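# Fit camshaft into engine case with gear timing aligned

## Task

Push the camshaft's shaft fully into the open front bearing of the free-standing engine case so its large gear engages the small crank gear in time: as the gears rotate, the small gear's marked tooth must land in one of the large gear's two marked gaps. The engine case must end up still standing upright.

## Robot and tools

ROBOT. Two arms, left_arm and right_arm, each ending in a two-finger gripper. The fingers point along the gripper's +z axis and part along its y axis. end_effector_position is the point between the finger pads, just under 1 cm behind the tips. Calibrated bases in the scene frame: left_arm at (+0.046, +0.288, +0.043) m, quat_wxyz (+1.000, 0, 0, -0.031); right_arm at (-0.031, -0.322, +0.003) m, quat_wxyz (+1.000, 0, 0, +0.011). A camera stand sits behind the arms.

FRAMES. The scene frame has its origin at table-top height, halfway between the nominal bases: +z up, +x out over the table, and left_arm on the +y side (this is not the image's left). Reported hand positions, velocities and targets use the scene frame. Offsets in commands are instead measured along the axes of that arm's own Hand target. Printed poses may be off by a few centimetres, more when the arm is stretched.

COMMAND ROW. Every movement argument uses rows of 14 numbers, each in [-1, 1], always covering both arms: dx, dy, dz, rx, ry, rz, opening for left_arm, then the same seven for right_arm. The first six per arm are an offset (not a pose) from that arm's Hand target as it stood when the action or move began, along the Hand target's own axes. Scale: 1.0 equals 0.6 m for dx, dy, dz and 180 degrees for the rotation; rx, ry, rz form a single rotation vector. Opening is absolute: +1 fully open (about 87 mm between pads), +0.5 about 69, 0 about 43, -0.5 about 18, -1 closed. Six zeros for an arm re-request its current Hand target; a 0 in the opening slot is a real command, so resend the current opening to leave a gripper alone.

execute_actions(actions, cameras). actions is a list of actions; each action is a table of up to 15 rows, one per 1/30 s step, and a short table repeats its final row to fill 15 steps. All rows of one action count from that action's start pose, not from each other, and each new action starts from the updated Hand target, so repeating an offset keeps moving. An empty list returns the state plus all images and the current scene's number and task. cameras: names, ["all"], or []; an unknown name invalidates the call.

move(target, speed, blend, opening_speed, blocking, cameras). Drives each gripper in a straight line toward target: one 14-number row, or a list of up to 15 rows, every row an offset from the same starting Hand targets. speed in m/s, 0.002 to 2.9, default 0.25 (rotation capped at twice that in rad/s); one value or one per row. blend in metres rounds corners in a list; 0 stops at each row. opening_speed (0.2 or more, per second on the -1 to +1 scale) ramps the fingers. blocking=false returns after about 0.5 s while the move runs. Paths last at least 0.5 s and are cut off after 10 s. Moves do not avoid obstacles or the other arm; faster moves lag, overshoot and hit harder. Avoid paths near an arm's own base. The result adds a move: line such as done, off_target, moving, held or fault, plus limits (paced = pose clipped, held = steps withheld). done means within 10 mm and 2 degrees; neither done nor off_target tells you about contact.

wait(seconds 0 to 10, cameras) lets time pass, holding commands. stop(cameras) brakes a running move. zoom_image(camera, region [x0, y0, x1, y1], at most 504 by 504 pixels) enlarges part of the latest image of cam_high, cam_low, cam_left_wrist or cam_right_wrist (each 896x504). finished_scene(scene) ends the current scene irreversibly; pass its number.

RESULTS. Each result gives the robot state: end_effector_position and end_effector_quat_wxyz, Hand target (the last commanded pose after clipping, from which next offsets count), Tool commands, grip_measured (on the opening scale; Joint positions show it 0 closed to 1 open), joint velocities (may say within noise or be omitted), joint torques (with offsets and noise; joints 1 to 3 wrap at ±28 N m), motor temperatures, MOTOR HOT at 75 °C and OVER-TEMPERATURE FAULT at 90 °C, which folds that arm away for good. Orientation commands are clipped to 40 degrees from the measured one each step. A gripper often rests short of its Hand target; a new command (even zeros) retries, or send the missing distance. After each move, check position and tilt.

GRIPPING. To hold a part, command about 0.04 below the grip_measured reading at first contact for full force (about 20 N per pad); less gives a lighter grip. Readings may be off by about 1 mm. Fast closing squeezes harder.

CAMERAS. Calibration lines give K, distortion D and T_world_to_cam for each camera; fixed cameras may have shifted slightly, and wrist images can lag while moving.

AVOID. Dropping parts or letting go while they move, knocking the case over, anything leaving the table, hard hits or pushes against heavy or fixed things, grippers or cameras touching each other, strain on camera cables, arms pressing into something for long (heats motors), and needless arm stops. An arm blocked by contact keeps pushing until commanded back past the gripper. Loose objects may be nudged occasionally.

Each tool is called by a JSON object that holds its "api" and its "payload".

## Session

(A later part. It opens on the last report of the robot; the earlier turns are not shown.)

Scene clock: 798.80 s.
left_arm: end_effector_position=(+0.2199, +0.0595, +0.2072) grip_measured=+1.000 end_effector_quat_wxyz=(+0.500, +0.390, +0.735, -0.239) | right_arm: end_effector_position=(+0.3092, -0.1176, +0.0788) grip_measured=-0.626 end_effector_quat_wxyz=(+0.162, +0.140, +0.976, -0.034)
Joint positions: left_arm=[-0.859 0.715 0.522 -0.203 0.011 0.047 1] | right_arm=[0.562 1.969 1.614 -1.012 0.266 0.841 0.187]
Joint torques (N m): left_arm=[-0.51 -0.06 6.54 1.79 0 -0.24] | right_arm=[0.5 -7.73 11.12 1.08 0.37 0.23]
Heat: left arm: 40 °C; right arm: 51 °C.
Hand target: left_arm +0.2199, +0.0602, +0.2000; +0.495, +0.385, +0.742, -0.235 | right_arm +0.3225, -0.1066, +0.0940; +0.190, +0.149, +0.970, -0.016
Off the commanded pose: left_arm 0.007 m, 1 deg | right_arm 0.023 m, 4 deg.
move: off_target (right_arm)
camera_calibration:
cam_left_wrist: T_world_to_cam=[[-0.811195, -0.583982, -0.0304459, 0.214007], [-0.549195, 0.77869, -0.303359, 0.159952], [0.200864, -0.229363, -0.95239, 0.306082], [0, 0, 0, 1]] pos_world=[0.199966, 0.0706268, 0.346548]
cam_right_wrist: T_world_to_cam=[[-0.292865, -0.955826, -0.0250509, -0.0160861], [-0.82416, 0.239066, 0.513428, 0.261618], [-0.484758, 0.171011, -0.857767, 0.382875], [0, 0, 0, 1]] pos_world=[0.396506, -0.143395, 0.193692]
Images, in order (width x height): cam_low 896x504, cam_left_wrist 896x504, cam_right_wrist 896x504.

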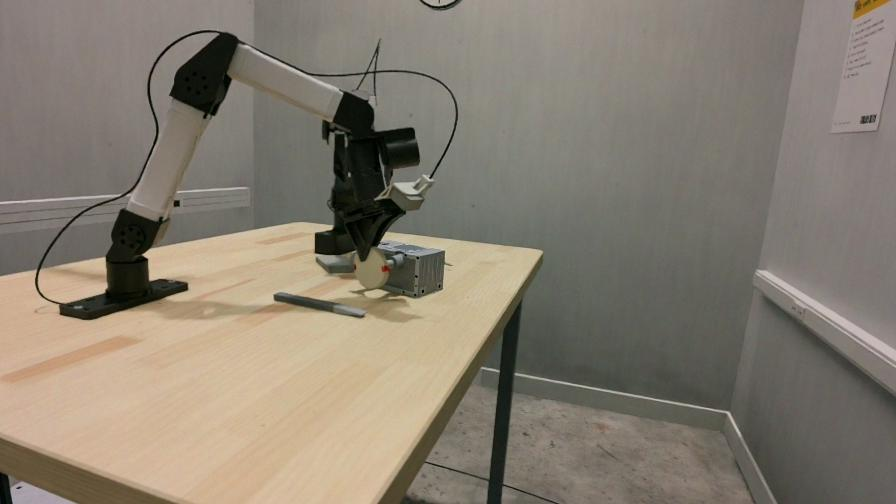

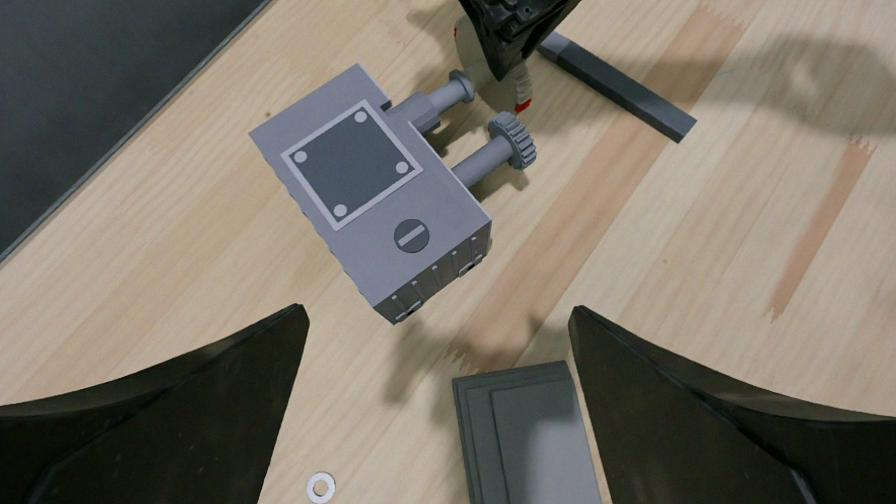

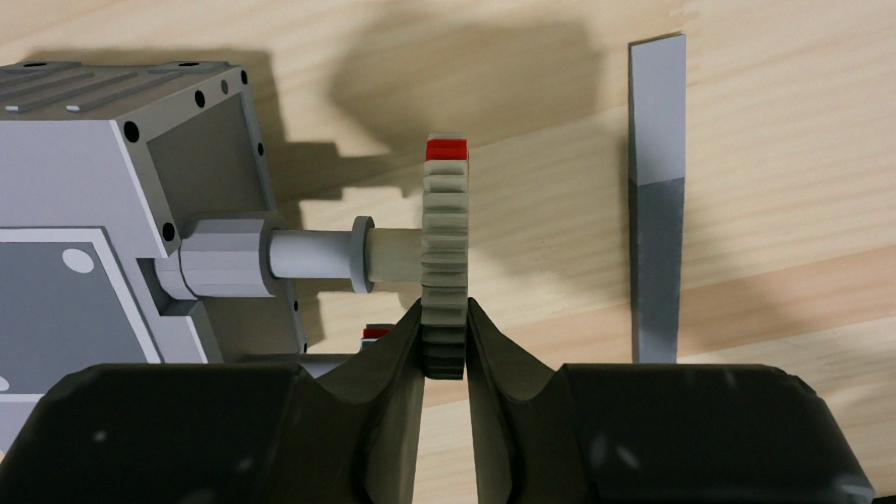

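{"api": "move", "payload": {"target": [0,0,0,0,0,0,1,-0.0006,0.017,-0.001,0,0,0,-0.75], "speed": 0.04, "cameras": ["cam_low","cam_left_wrist","cam_right_wrist"]}}

{"api": "zoom_image", "payload": {"camera": "cam_low", "region": [340, 230, 424, 290]}}

{"api": "zoom_image", "payload": {"camera": "cam_left_wrist", "region": [370, 30, 570, 180]}}

{"api": "zoom_image", "payload": {"camera": "cam_right_wrist", "region": [200, 180, 450, 380]}}

Scene clock: 807.00 s.
left_arm: end_effector_position=(+0.2199, +0.0595, +0.2072) grip_measured=+1.000 end_effector_quat_wxyz=(+0.500, +0.390, +0.735, -0.239) | right_arm: end_effector_position=(+0.3096, -0.1169, +0.0798) grip_measured=-0.626 end_effector_quat_wxyz=(+0.157, +0.140, +0.976, -0.048)
Joint positions: left_arm=[-0.859 0.715 0.522 -0.203 0.011 0.047 1] | right_arm=[0.569 1.998 1.66 -1.058 0.281 0.851 0.187]
Joint torques (N m): left_arm=[-0.46 -0.16 6.52 1.75 -0.03 -0.25] | right_arm=[1.2 -7.71 11.45 1.27 0.25 0.28]
Heat: left arm: 40 °C; right arm: 52 °C.
Hand target: left_arm +0.2199, +0.0602, +0.2000; +0.495, +0.385, +0.742, -0.235 | right_arm +0.3256, -0.0969, +0.0950; +0.190, +0.149, +0.970, -0.016
Off the commanded pose: left_arm 0.007 m, 1 deg | right_arm 0.030 m, 5 deg.
move: off_target (right_arm)
camera_calibration:
cam_left_wrist: T_world_to_cam=[[-0.811195, -0.583982, -0.0304459, 0.214007], [-0.549195, 0.77869, -0.303359, 0.159952], [0.200864, -0.229363, -0.95239, 0.306082], [0, 0, 0, 1]] pos_world=[0.199966, 0.0706268, 0.346548]
cam_right_wrist: T_world_to_cam=[[-0.298096, -0.954531, 0.00314337, -0.0158394], [-0.815373, 0.256347, 0.519089, 0.260126], [-0.496292, 0.152175, -0.854714, 0.38492], [0, 0, 0, 1]] pos_world=[0.398411, -0.140377, 0.194018]
Images, in order (width x height): cam_low 896x504, cam_left_wrist 896x504, cam_right_wrist 896x504.

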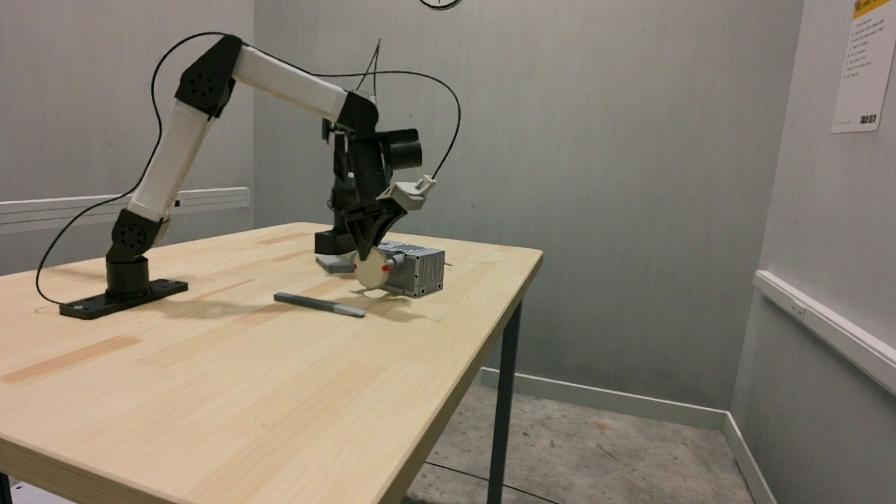

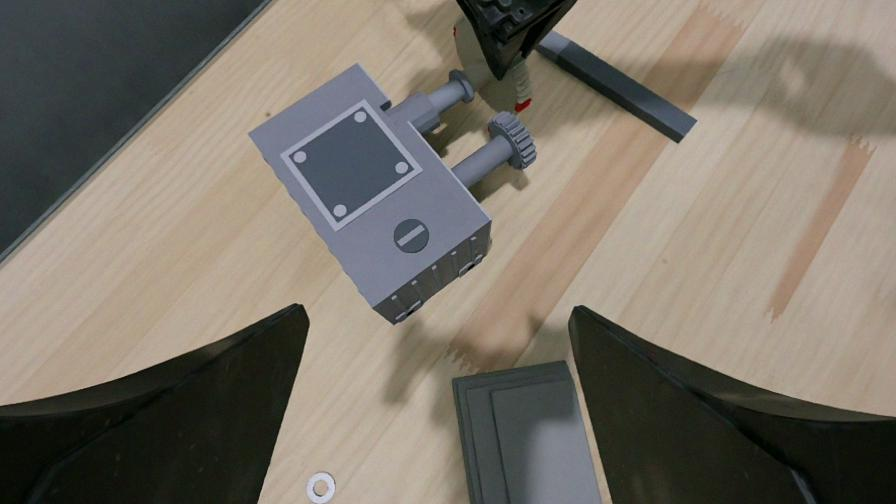

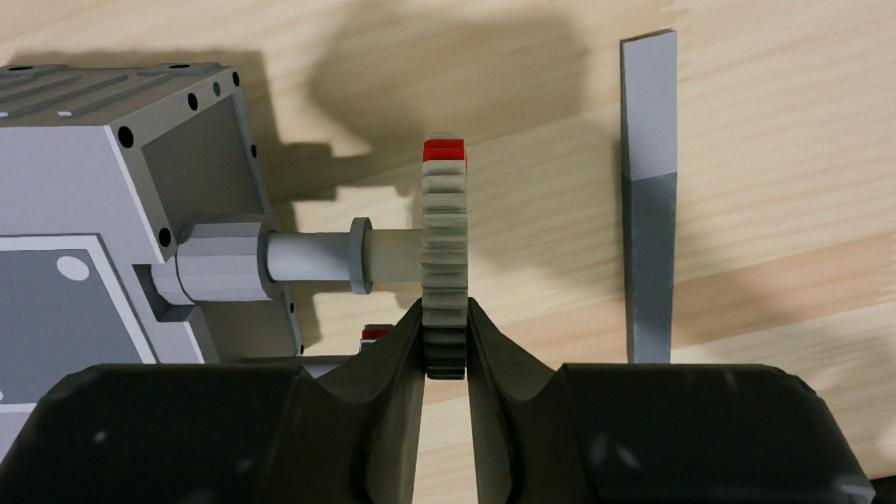

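Scaled by 6.000 from the camera's 896x504 image, which has a finer 1280x720 frame.

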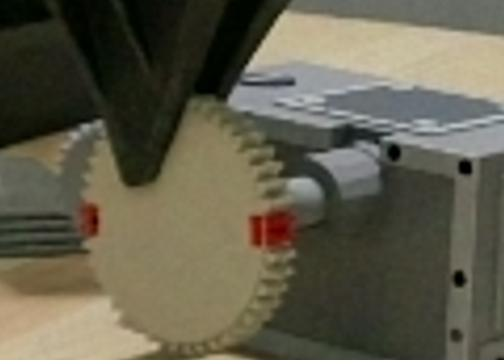

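Scaled by 2.520 from the camera's 896x504 image, which has a finer 1280x720 frame.

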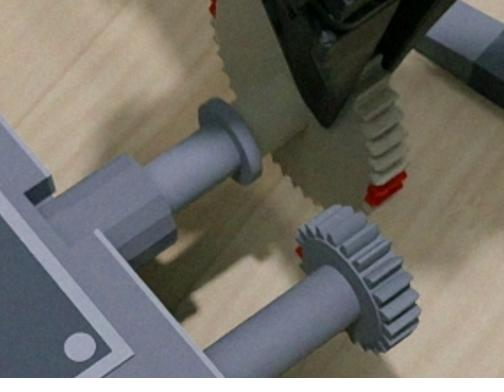

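Scaled by 2.016 from the camera's 896x504 image, which has a finer 1280x720 frame.

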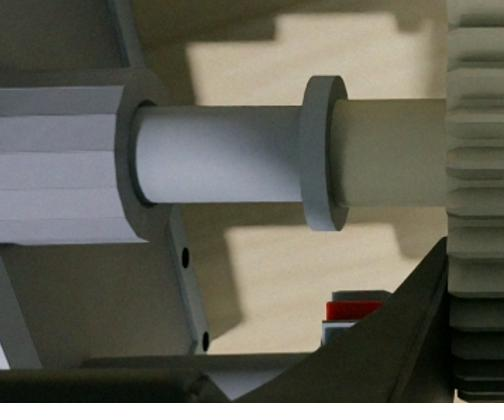

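{"api": "move", "payload": {"target": [0,0,0,0,0,0,1,0,0.005,0,-0.018,0,0,-0.78], "speed": 0.04, "cameras": ["cam_right_wrist"]}}

{"api": "zoom_image", "payload": {"camera": "cam_right_wrist", "region": [200, 180, 450, 380]}}

Scene clock: 821.23 s.
left_arm: end_effector_position=(+0.2199, +0.0595, +0.2072) grip_measured=+1.000 end_effector_quat_wxyz=(+0.500, +0.390, +0.735, -0.239) | right_arm: end_effector_position=(+0.3095, -0.1162, +0.0797) grip_measured=-0.626 end_effector_quat_wxyz=(+0.156, +0.139, +0.977, -0.046)
Joint positions: left_arm=[-0.859 0.715 0.522 -0.203 0.011 0.047 1] | right_arm=[0.569 1.998 1.66 -1.057 0.277 0.848 0.187]
Joint torques (N m): left_arm=[-0.5 -0.28 6.69 1.78 -0.05 -0.26] | right_arm=[0.34 -10.28 7.05 1.92 -0.1 0.07]
Heat: left arm: 40 °C; right arm: 52 °C.
Hand target: left_arm +0.2199, +0.0602, +0.2000; +0.495, +0.385, +0.742, -0.235 | right_arm +0.3266, -0.0941, +0.0950; +0.194, +0.144, +0.970, +0.012
Off the commanded pose: left_arm 0.007 m, 1 deg | right_arm 0.032 m, 8 deg.
move: off_target (right_arm)
camera_calibration:
cam_right_wrist: T_world_to_cam=[[-0.294971, -0.955506, 0.000178393, -0.0160477], [-0.81547, 0.251838, 0.521139, 0.259224], [-0.497997, 0.153575, -0.853472, 0.385258], [0, 0, 0, 1]] pos_world=[0.398513, -0.139782, 0.193718]
Images, in order (width x height): cam_right_wrist 896x504.

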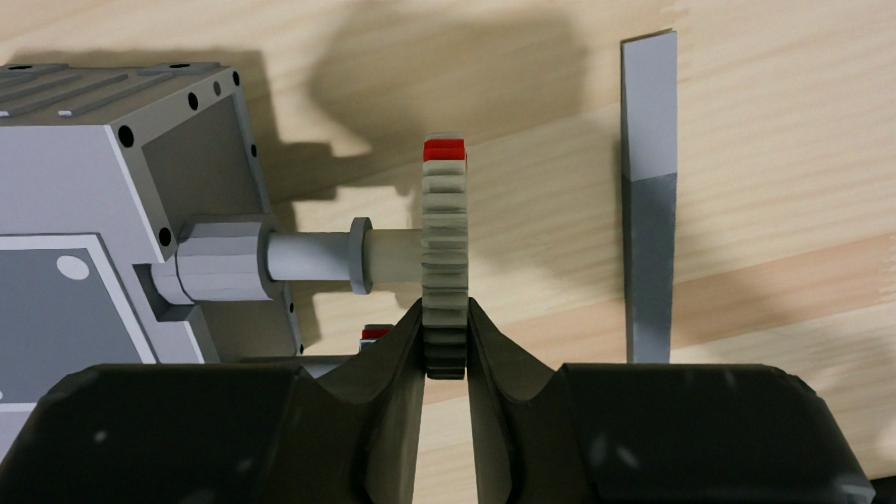

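Scaled by 2.016 from the camera's 896x504 image, which has a finer 1280x720 frame.

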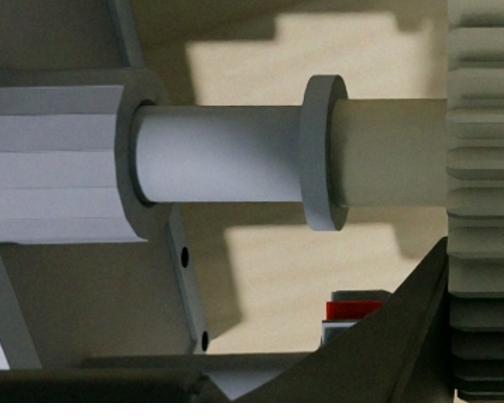

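{"api": "move", "payload": {"target": [0,0,0,0,0,0,1,0.0078,0.0133,-0.002,0,0,0,-0.8], "speed": 0.04, "cameras": ["cam_right_wrist","cam_left_wrist","cam_low"]}}

{"api": "zoom_image", "payload": {"camera": "cam_left_wrist", "region": [370, 30, 570, 180]}}

{"api": "zoom_image", "payload": {"camera": "cam_low", "region": [340, 230, 424, 290]}}

Scene clock: 835.37 s.
left_arm: end_effector_position=(+0.2199, +0.0595, +0.2072) grip_measured=+1.000 end_effector_quat_wxyz=(+0.500, +0.390, +0.735, -0.239) | right_arm: end_effector_position=(+0.3092, -0.1158, +0.0797) grip_measured=-0.626 end_effector_quat_wxyz=(+0.156, +0.139, +0.977, -0.046)
Joint positions: left_arm=[-0.859 0.715 0.522 -0.203 0.011 0.047 1] | right_arm=[0.57 1.998 1.66 -1.057 0.277 0.849 0.187]
Joint torques (N m): left_arm=[-0.36 -0.35 6.57 1.82 -0.04 -0.21] | right_arm=[1.98 -9.4 8.59 1.81 -0.07 0.28]
Heat: left arm: 41 °C; right arm: 49 °C.
Hand target: left_arm +0.2199, +0.0602, +0.2000; +0.495, +0.385, +0.742, -0.235 | right_arm +0.3241, -0.0850, +0.0950; +0.194, +0.144, +0.970, +0.012
Off the commanded pose: left_arm 0.007 m, 1 deg | right_arm 0.037 m, 8 deg.
move: off_target (right_arm)
camera_calibration:
cam_left_wrist: T_world_to_cam=[[-0.811195, -0.583982, -0.0304459, 0.214007], [-0.549195, 0.77869, -0.303359, 0.159952], [0.200864, -0.229363, -0.95239, 0.306082], [0, 0, 0, 1]] pos_world=[0.199966, 0.0706268, 0.346548]
cam_right_wrist: T_world_to_cam=[[-0.294532, -0.955642, -0.0000973881, -0.0157698], [-0.815618, 0.251323, 0.521156, 0.25892], [-0.498014, 0.153576, -0.853462, 0.385087], [0, 0, 0, 1]] pos_world=[0.398313, -0.139283, 0.193718]
Images, in order (width x height): cam_low 896x504, cam_left_wrist 896x504, cam_right_wrist 896x504.

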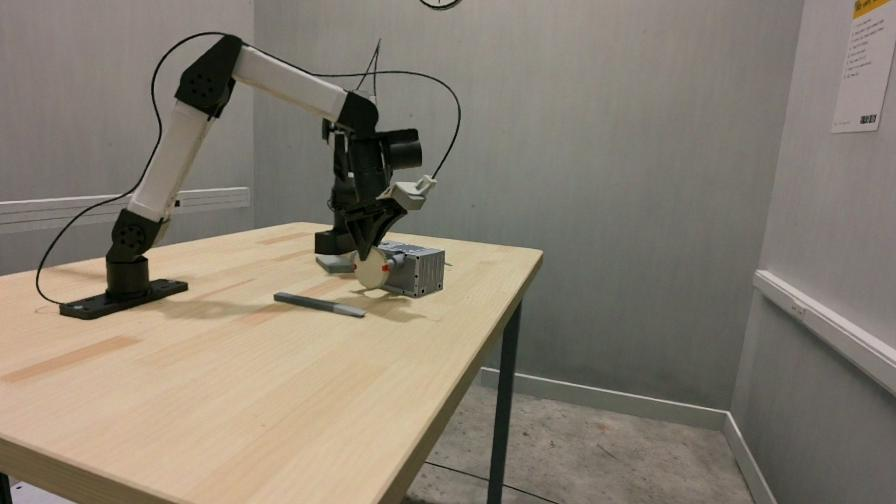

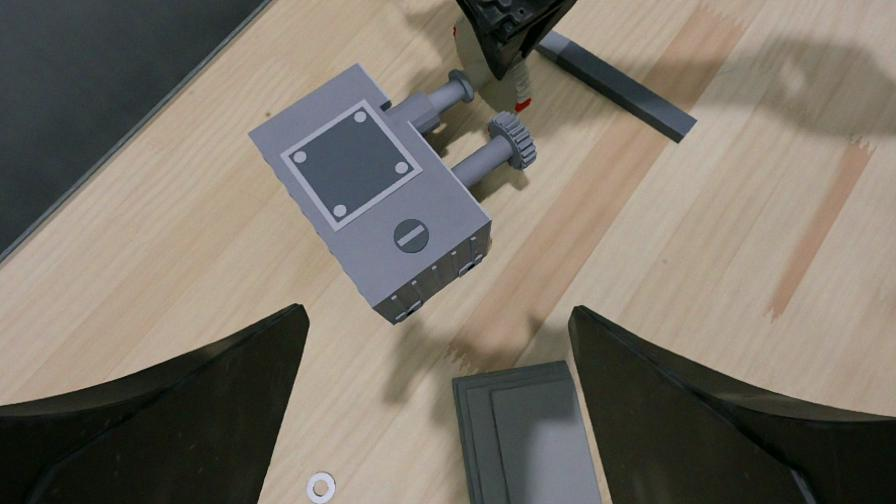

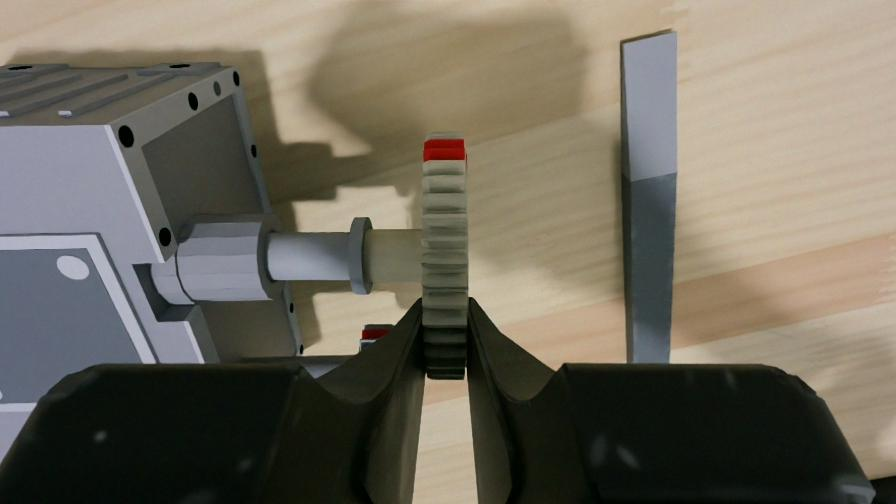

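Scaled by 2.520 from the camera's 896x504 image, which has a finer 1280x720 frame.

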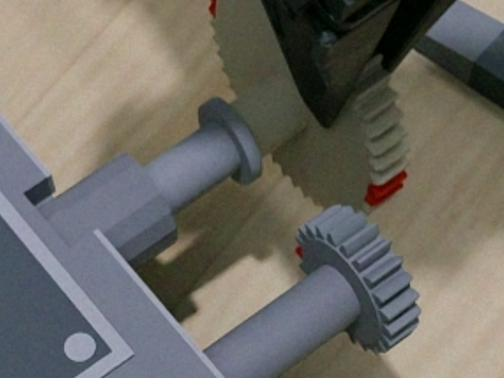

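Scaled by 6.000 from the camera's 896x504 image, which has a finer 1280x720 frame.

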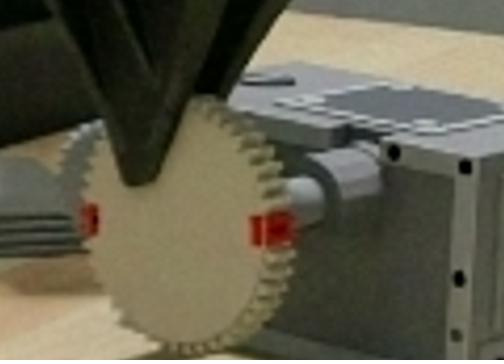

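{"api": "move", "payload": {"target": [0,0,0,0,0,0,1,0.0,0.012,0,-0.035,0,0,-0.8], "speed": 0.04, "cameras": ["cam_right_wrist"]}}

Scene clock: 849.77 s.
left_arm: end_effector_position=(+0.2199, +0.0595, +0.2072) grip_measured=+1.000 end_effector_quat_wxyz=(+0.500, +0.390, +0.735, -0.239) | right_arm: end_effector_position=(+0.3113, -0.1092, +0.0770) grip_measured=-0.626 end_effector_quat_wxyz=(+0.172, +0.133, +0.976, -0.016)
Joint positions: left_arm=[-0.859 0.715 0.522 -0.203 0.011 0.047 1] | right_arm=[0.57 1.957 1.587 -0.958 0.251 0.832 0.187]
Joint torques (N m): left_arm=[-0.46 -0.24 6.61 1.78 -0.03 -0.24] | right_arm=[0.43 -10.44 7.15 2.19 -0.59 0.02]
Heat: left arm: 41 °C; right arm: 49 °C.
Hand target: left_arm +0.2199, +0.0602, +0.2000; +0.495, +0.385, +0.742, -0.235 | right_arm +0.3262, -0.0781, +0.0957; +0.202, +0.133, +0.968, +0.065
Off the commanded pose: left_arm 0.007 m, 1 deg | right_arm 0.039 m, 10 deg.
move: off_target (right_arm)
camera_calibration:
cam_right_wrist: T_world_to_cam=[[-0.27294, -0.960054, -0.0616426, -0.0113674], [-0.84043, 0.206768, 0.500924, 0.264757], [-0.468169, 0.188529, -0.863293, 0.378061], [0, 0, 0, 1]] pos_world=[0.396403, -0.136932, 0.193054]
Images, in order (width x height): cam_right_wrist 896x504.

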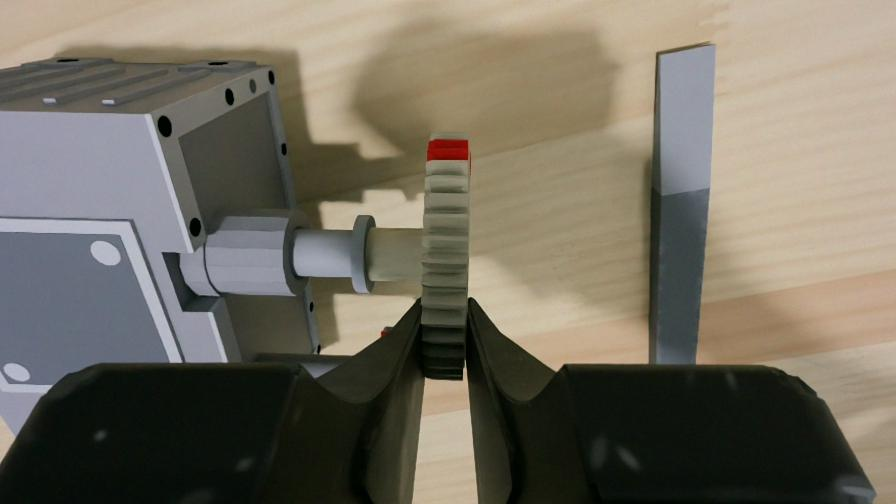

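{"api": "wait", "payload": {"seconds": 0, "cameras": ["cam_left_wrist","cam_low","cam_right_wrist"]}}

{"api": "zoom_image", "payload": {"camera": "cam_left_wrist", "region": [400, 30, 560, 150]}}

{"api": "zoom_image", "payload": {"camera": "cam_low", "region": [340, 230, 424, 290]}}

{"api": "zoom_image", "payload": {"camera": "cam_right_wrist", "region": [200, 180, 450, 380]}}

Scene clock: 856.47 s.
left_arm: end_effector_position=(+0.2199, +0.0595, +0.2072) grip_measured=+1.000 end_effector_quat_wxyz=(+0.500, +0.390, +0.735, -0.239) | right_arm: end_effector_position=(+0.3112, -0.1093, +0.0769) grip_measured=-0.626 end_effector_quat_wxyz=(+0.172, +0.133, +0.976, -0.016)
Joint positions: left_arm=[-0.859 0.715 0.522 -0.203 0.011 0.047 1] | right_arm=[0.57 1.957 1.586 -0.958 0.251 0.832 0.187]
Joint torques (N m): left_arm=[-0.53 -0.29 6.45 1.81 -0.01 -0.25] | right_arm=[0.43 -10.45 7.09 2.19 -0.59 0.02]
Heat: left arm: 41 °C; right arm: 49 °C.
Hand target: left_arm +0.2199, +0.0602, +0.2000; +0.495, +0.385, +0.742, -0.235 | right_arm +0.3261, -0.0781, +0.0956; +0.202, +0.133, +0.968, +0.065
Tool commands: left_gripper/opening=+1.0 right_gripper/opening=-0.8
Off the commanded pose: left_arm 0.007 m, 1 deg | right_arm 0.039 m, 10 deg.
camera_calibration:
cam_left_wrist: T_world_to_cam=[[-0.811195, -0.583982, -0.0304459, 0.214007], [-0.549195, 0.77869, -0.303359, 0.159952], [0.200864, -0.229363, -0.95239, 0.306082], [0, 0, 0, 1]] pos_world=[0.199966, 0.0706268, 0.346548]
cam_right_wrist: T_world_to_cam=[[-0.272958, -0.960069, -0.0613317, -0.0115516], [-0.840241, 0.206872, 0.501197, 0.26463], [-0.468496, 0.188339, -0.863157, 0.378025], [0, 0, 0, 1]] pos_world=[0.396303, -0.137032, 0.192954]
Images, in order (width x height): cam_low 896x504, cam_left_wrist 896x504, cam_right_wrist 896x504.

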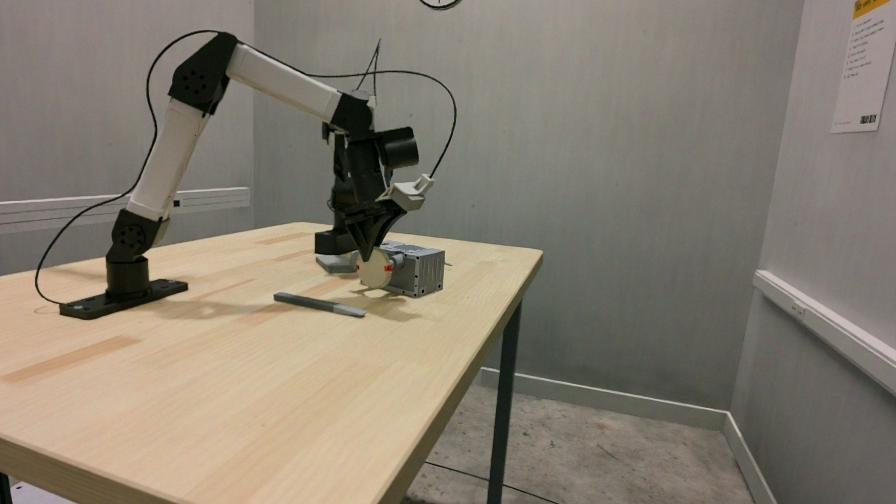

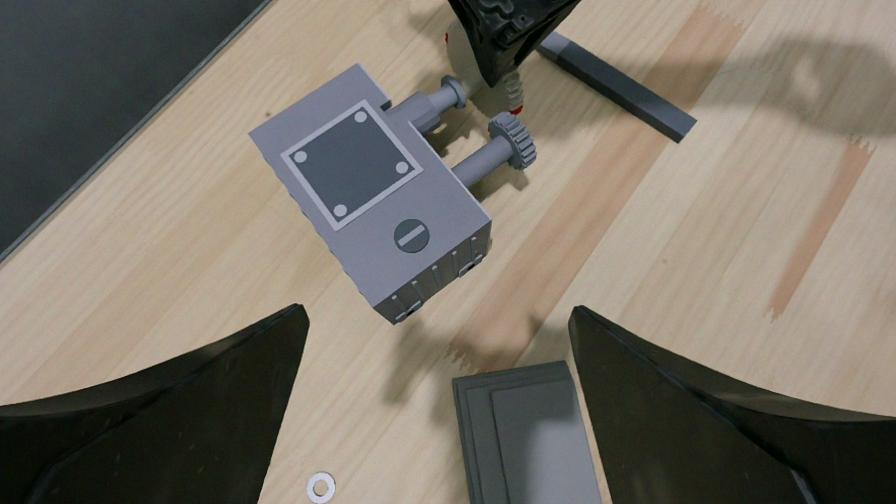

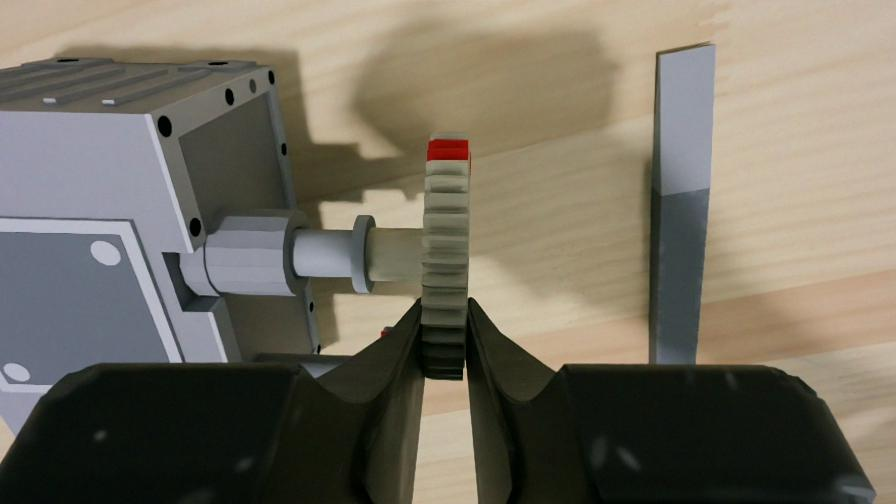

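Scaled by 3.150 from the camera's 896x504 image, which has a finer 1280x720 frame.

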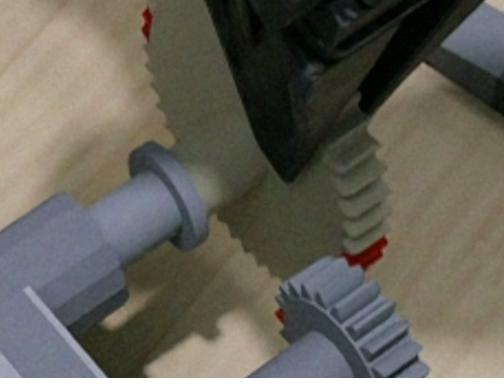

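Scaled by 6.000 from the camera's 896x504 image, which has a finer 1280x720 frame.

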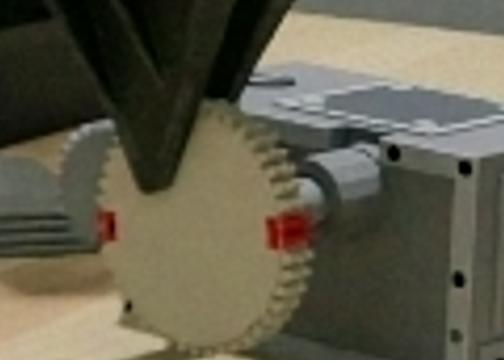

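Scaled by 2.016 from the camera's 896x504 image, which has a finer 1280x720 frame.

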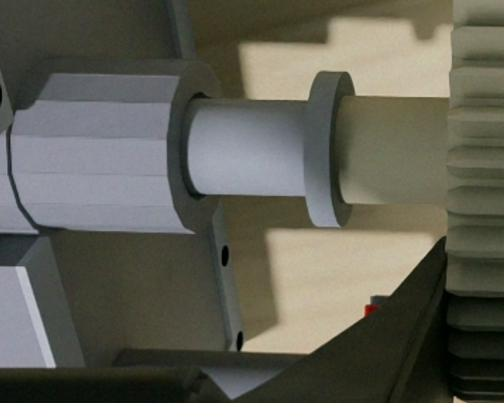

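{"api": "zoom_image", "payload": {"camera": "cam_left_wrist", "region": [470, 95, 550, 185]}}

{"api": "zoom_image", "payload": {"camera": "cam_low", "region": [340, 245, 390, 285]}}

{"api": "zoom_image", "payload": {"camera": "cam_right_wrist", "region": [300, 290, 500, 400]}}

Scaled by 5.600 from the camera's 896x504 image, which has a finer 1280x720 frame.

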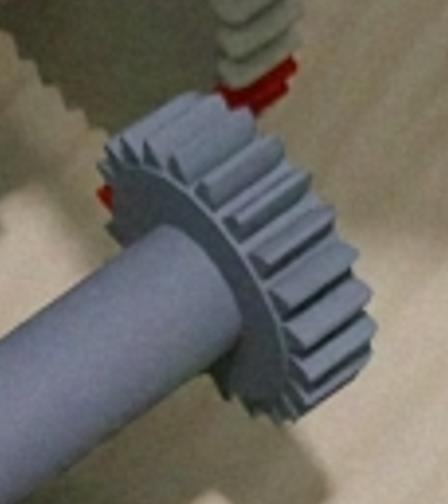

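Scaled by 10.080 from the camera's 896x504 image, which has a finer 1280x720 frame.

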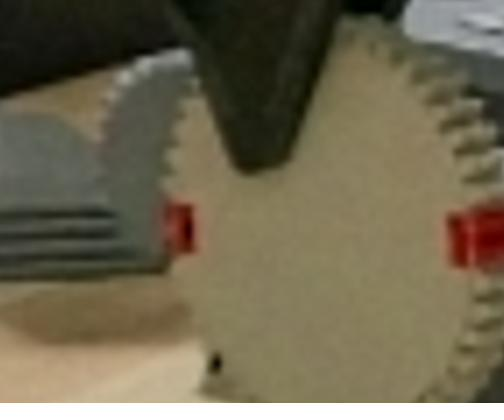

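Scaled by 2.520 from the camera's 896x504 image, which has a finer 1280x720 frame.

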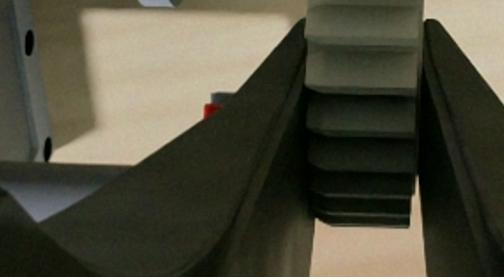

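{"api": "move", "payload": {"target": [0,0,0,0,0,0,1,0.0,0.0131,0.0025,-0.012,0,0,-0.8], "speed": 0.03, "cameras": ["cam_right_wrist","cam_left_wrist","cam_low"]}}

{"api": "zoom_image", "payload": {"camera": "cam_left_wrist", "region": [400, 30, 560, 150]}}

{"api": "zoom_image", "payload": {"camera": "cam_low", "region": [340, 240, 410, 290]}}

Scene clock: 913.10 s.
left_arm: end_effector_position=(+0.2199, +0.0595, +0.2072) grip_measured=+1.000 end_effector_quat_wxyz=(+0.500, +0.390, +0.735, -0.239) | right_arm: end_effector_position=(+0.3112, -0.1088, +0.0769) grip_measured=-0.625 end_effector_quat_wxyz=(+0.173, +0.132, +0.976, -0.013)
Joint positions: left_arm=[-0.859 0.715 0.522 -0.203 0.011 0.047 1] | right_arm=[0.57 1.953 1.58 -0.95 0.248 0.828 0.188]
Joint torques (N m): left_arm=[-0.4 -0.17 6.74 1.78 -0.01 -0.23] | right_arm=[0.57 -10.32 7.2 2.44 -0.81 0.01]
Motor temperatures (°C): left_arm=[22 23 38 41 22 22 22] | right_arm=[23 50 47 37 23 24 26]
Heat: left arm: 41 °C; right arm: 50 °C.
Hand target: left_arm +0.2199, +0.0602, +0.2000; +0.495, +0.385, +0.742, -0.235 | right_arm +0.3285, -0.0705, +0.0957; +0.204, +0.129, +0.967, +0.083
Off the commanded pose: left_arm 0.007 m, 1 deg | right_arm 0.046 m, 12 deg.
move: off_target (right_arm)
camera_calibration:
cam_left_wrist: T_world_to_cam=[[-0.811195, -0.583982, -0.0304459, 0.214007], [-0.549195, 0.77869, -0.303359, 0.159952], [0.200864, -0.229363, -0.95239, 0.306082], [0, 0, 0, 1]] pos_world=[0.199966, 0.0706268, 0.346548]
cam_right_wrist: T_world_to_cam=[[-0.268361, -0.961037, -0.0662642, -0.0122173], [-0.842855, 0.200938, 0.499218, 0.264891], [-0.466452, 0.189822, -0.863939, 0.377569], [0, 0, 0, 1]] pos_world=[0.396104, -0.136639, 0.193149]
Images, in order (width x height): cam_low 896x504, cam_left_wrist 896x504, cam_right_wrist 896x504.

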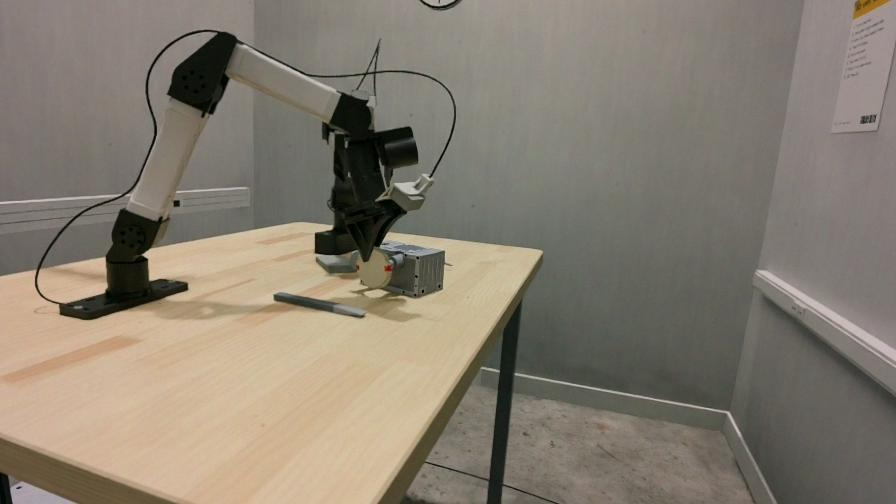

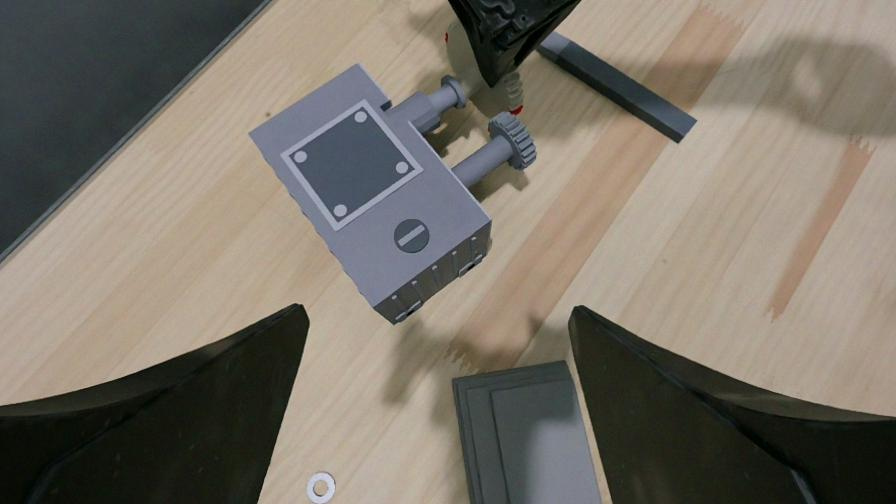

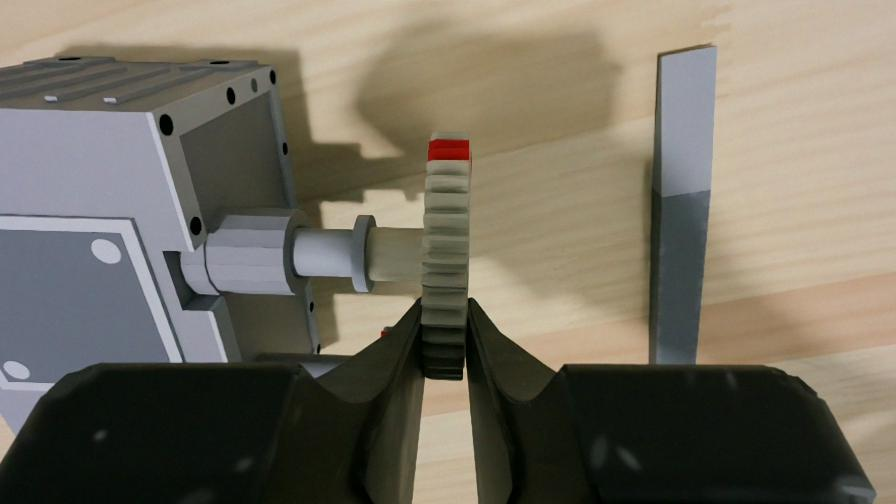

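Scaled by 3.150 from the camera's 896x504 image, which has a finer 1280x720 frame.

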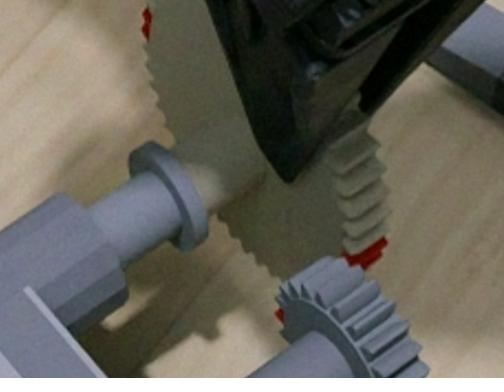

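Scaled by 7.200 from the camera's 896x504 image, which has a finer 1280x720 frame.

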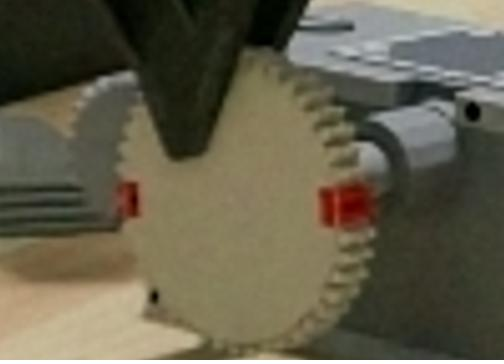

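{"api": "move", "payload": {"target": [0,0,0,0,0,0,1,0.0,0.0,0.0,0,0,0.04,-0.8], "speed": 0.03, "cameras": ["cam_right_wrist","cam_left_wrist"]}}

{"api": "zoom_image", "payload": {"camera": "cam_left_wrist", "region": [400, 30, 560, 150]}}

Scene clock: 922.83 s.
left_arm: end_effector_position=(+0.2199, +0.0595, +0.2072) grip_measured=+1.000 end_effector_quat_wxyz=(+0.500, +0.390, +0.735, -0.239) | right_arm: end_effector_position=(+0.3093, -0.1077, +0.0769) grip_measured=-0.617 end_effector_quat_wxyz=(+0.168, +0.152, +0.974, -0.004)
Joint positions: left_arm=[-0.859 0.715 0.522 -0.203 0.011 0.047 1] | right_arm=[0.565 1.944 1.567 -0.946 0.232 0.868 0.192]
Joint torques (N m): left_arm=[-0.36 -0.16 6.65 1.79 -0.02 -0.25] | right_arm=[0.05 -10.21 7.15 2.38 -0.76 0.82]
Heat: left arm: 41 °C; right arm: 49 °C.
Hand target: left_arm +0.2199, +0.0602, +0.2000; +0.495, +0.385, +0.742, -0.235 | right_arm +0.3286, -0.0705, +0.0956; +0.199, +0.190, +0.957, +0.096
Off the commanded pose: left_arm 0.007 m, 1 deg | right_arm 0.046 m, 13 deg.
move: off_target (right_arm)
camera_calibration:
cam_left_wrist: T_world_to_cam=[[-0.811195, -0.583982, -0.0304459, 0.214007], [-0.549195, 0.77869, -0.303359, 0.159952], [0.200864, -0.229363, -0.95239, 0.306082], [0, 0, 0, 1]] pos_world=[0.199966, 0.0706268, 0.346548]
cam_right_wrist: T_world_to_cam=[[-0.305374, -0.947983, -0.0898556, 0.0030202], [-0.8318, 0.219628, 0.509777, 0.26087], [-0.463525, 0.230415, -0.855601, 0.379217], [0, 0, 0, 1]] pos_world=[0.39369, -0.141808, 0.191744]
Images, in order (width x height): cam_left_wrist 896x504, cam_right_wrist 896x504.

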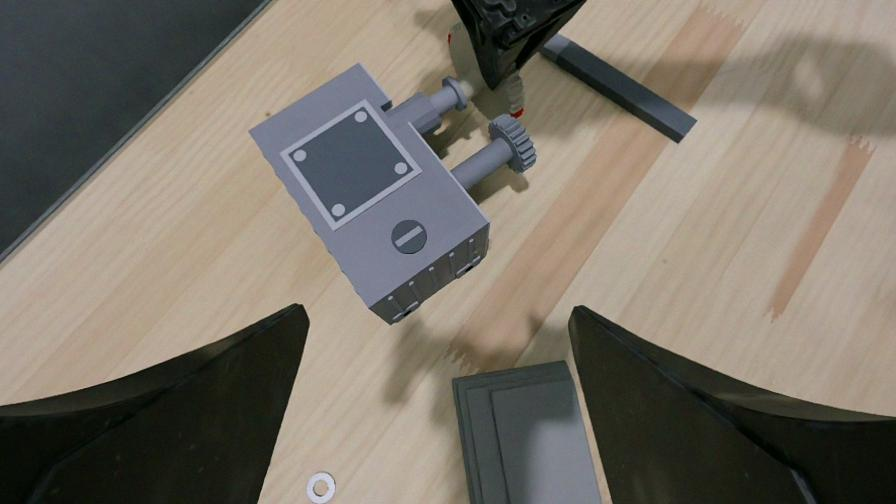

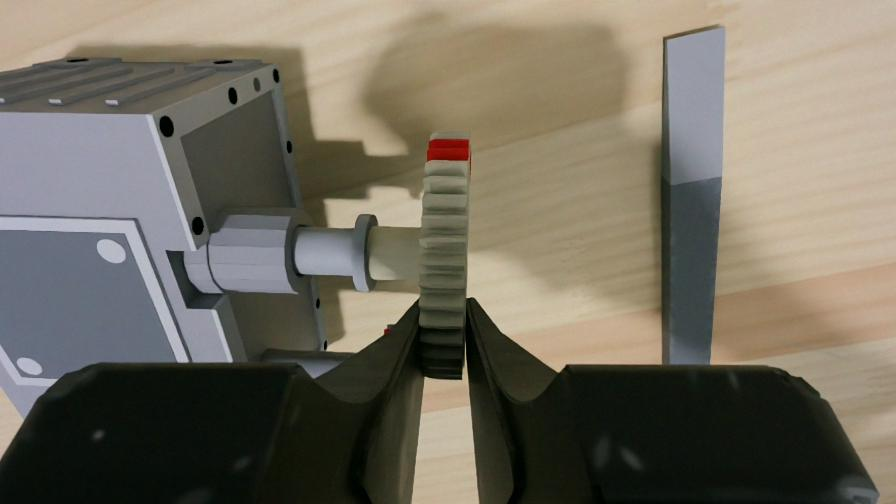

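Scaled by 3.150 from the camera's 896x504 image, which has a finer 1280x720 frame.

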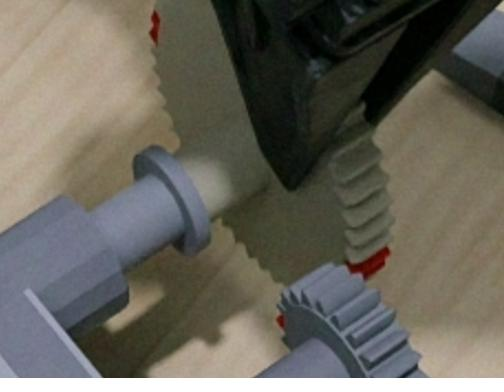

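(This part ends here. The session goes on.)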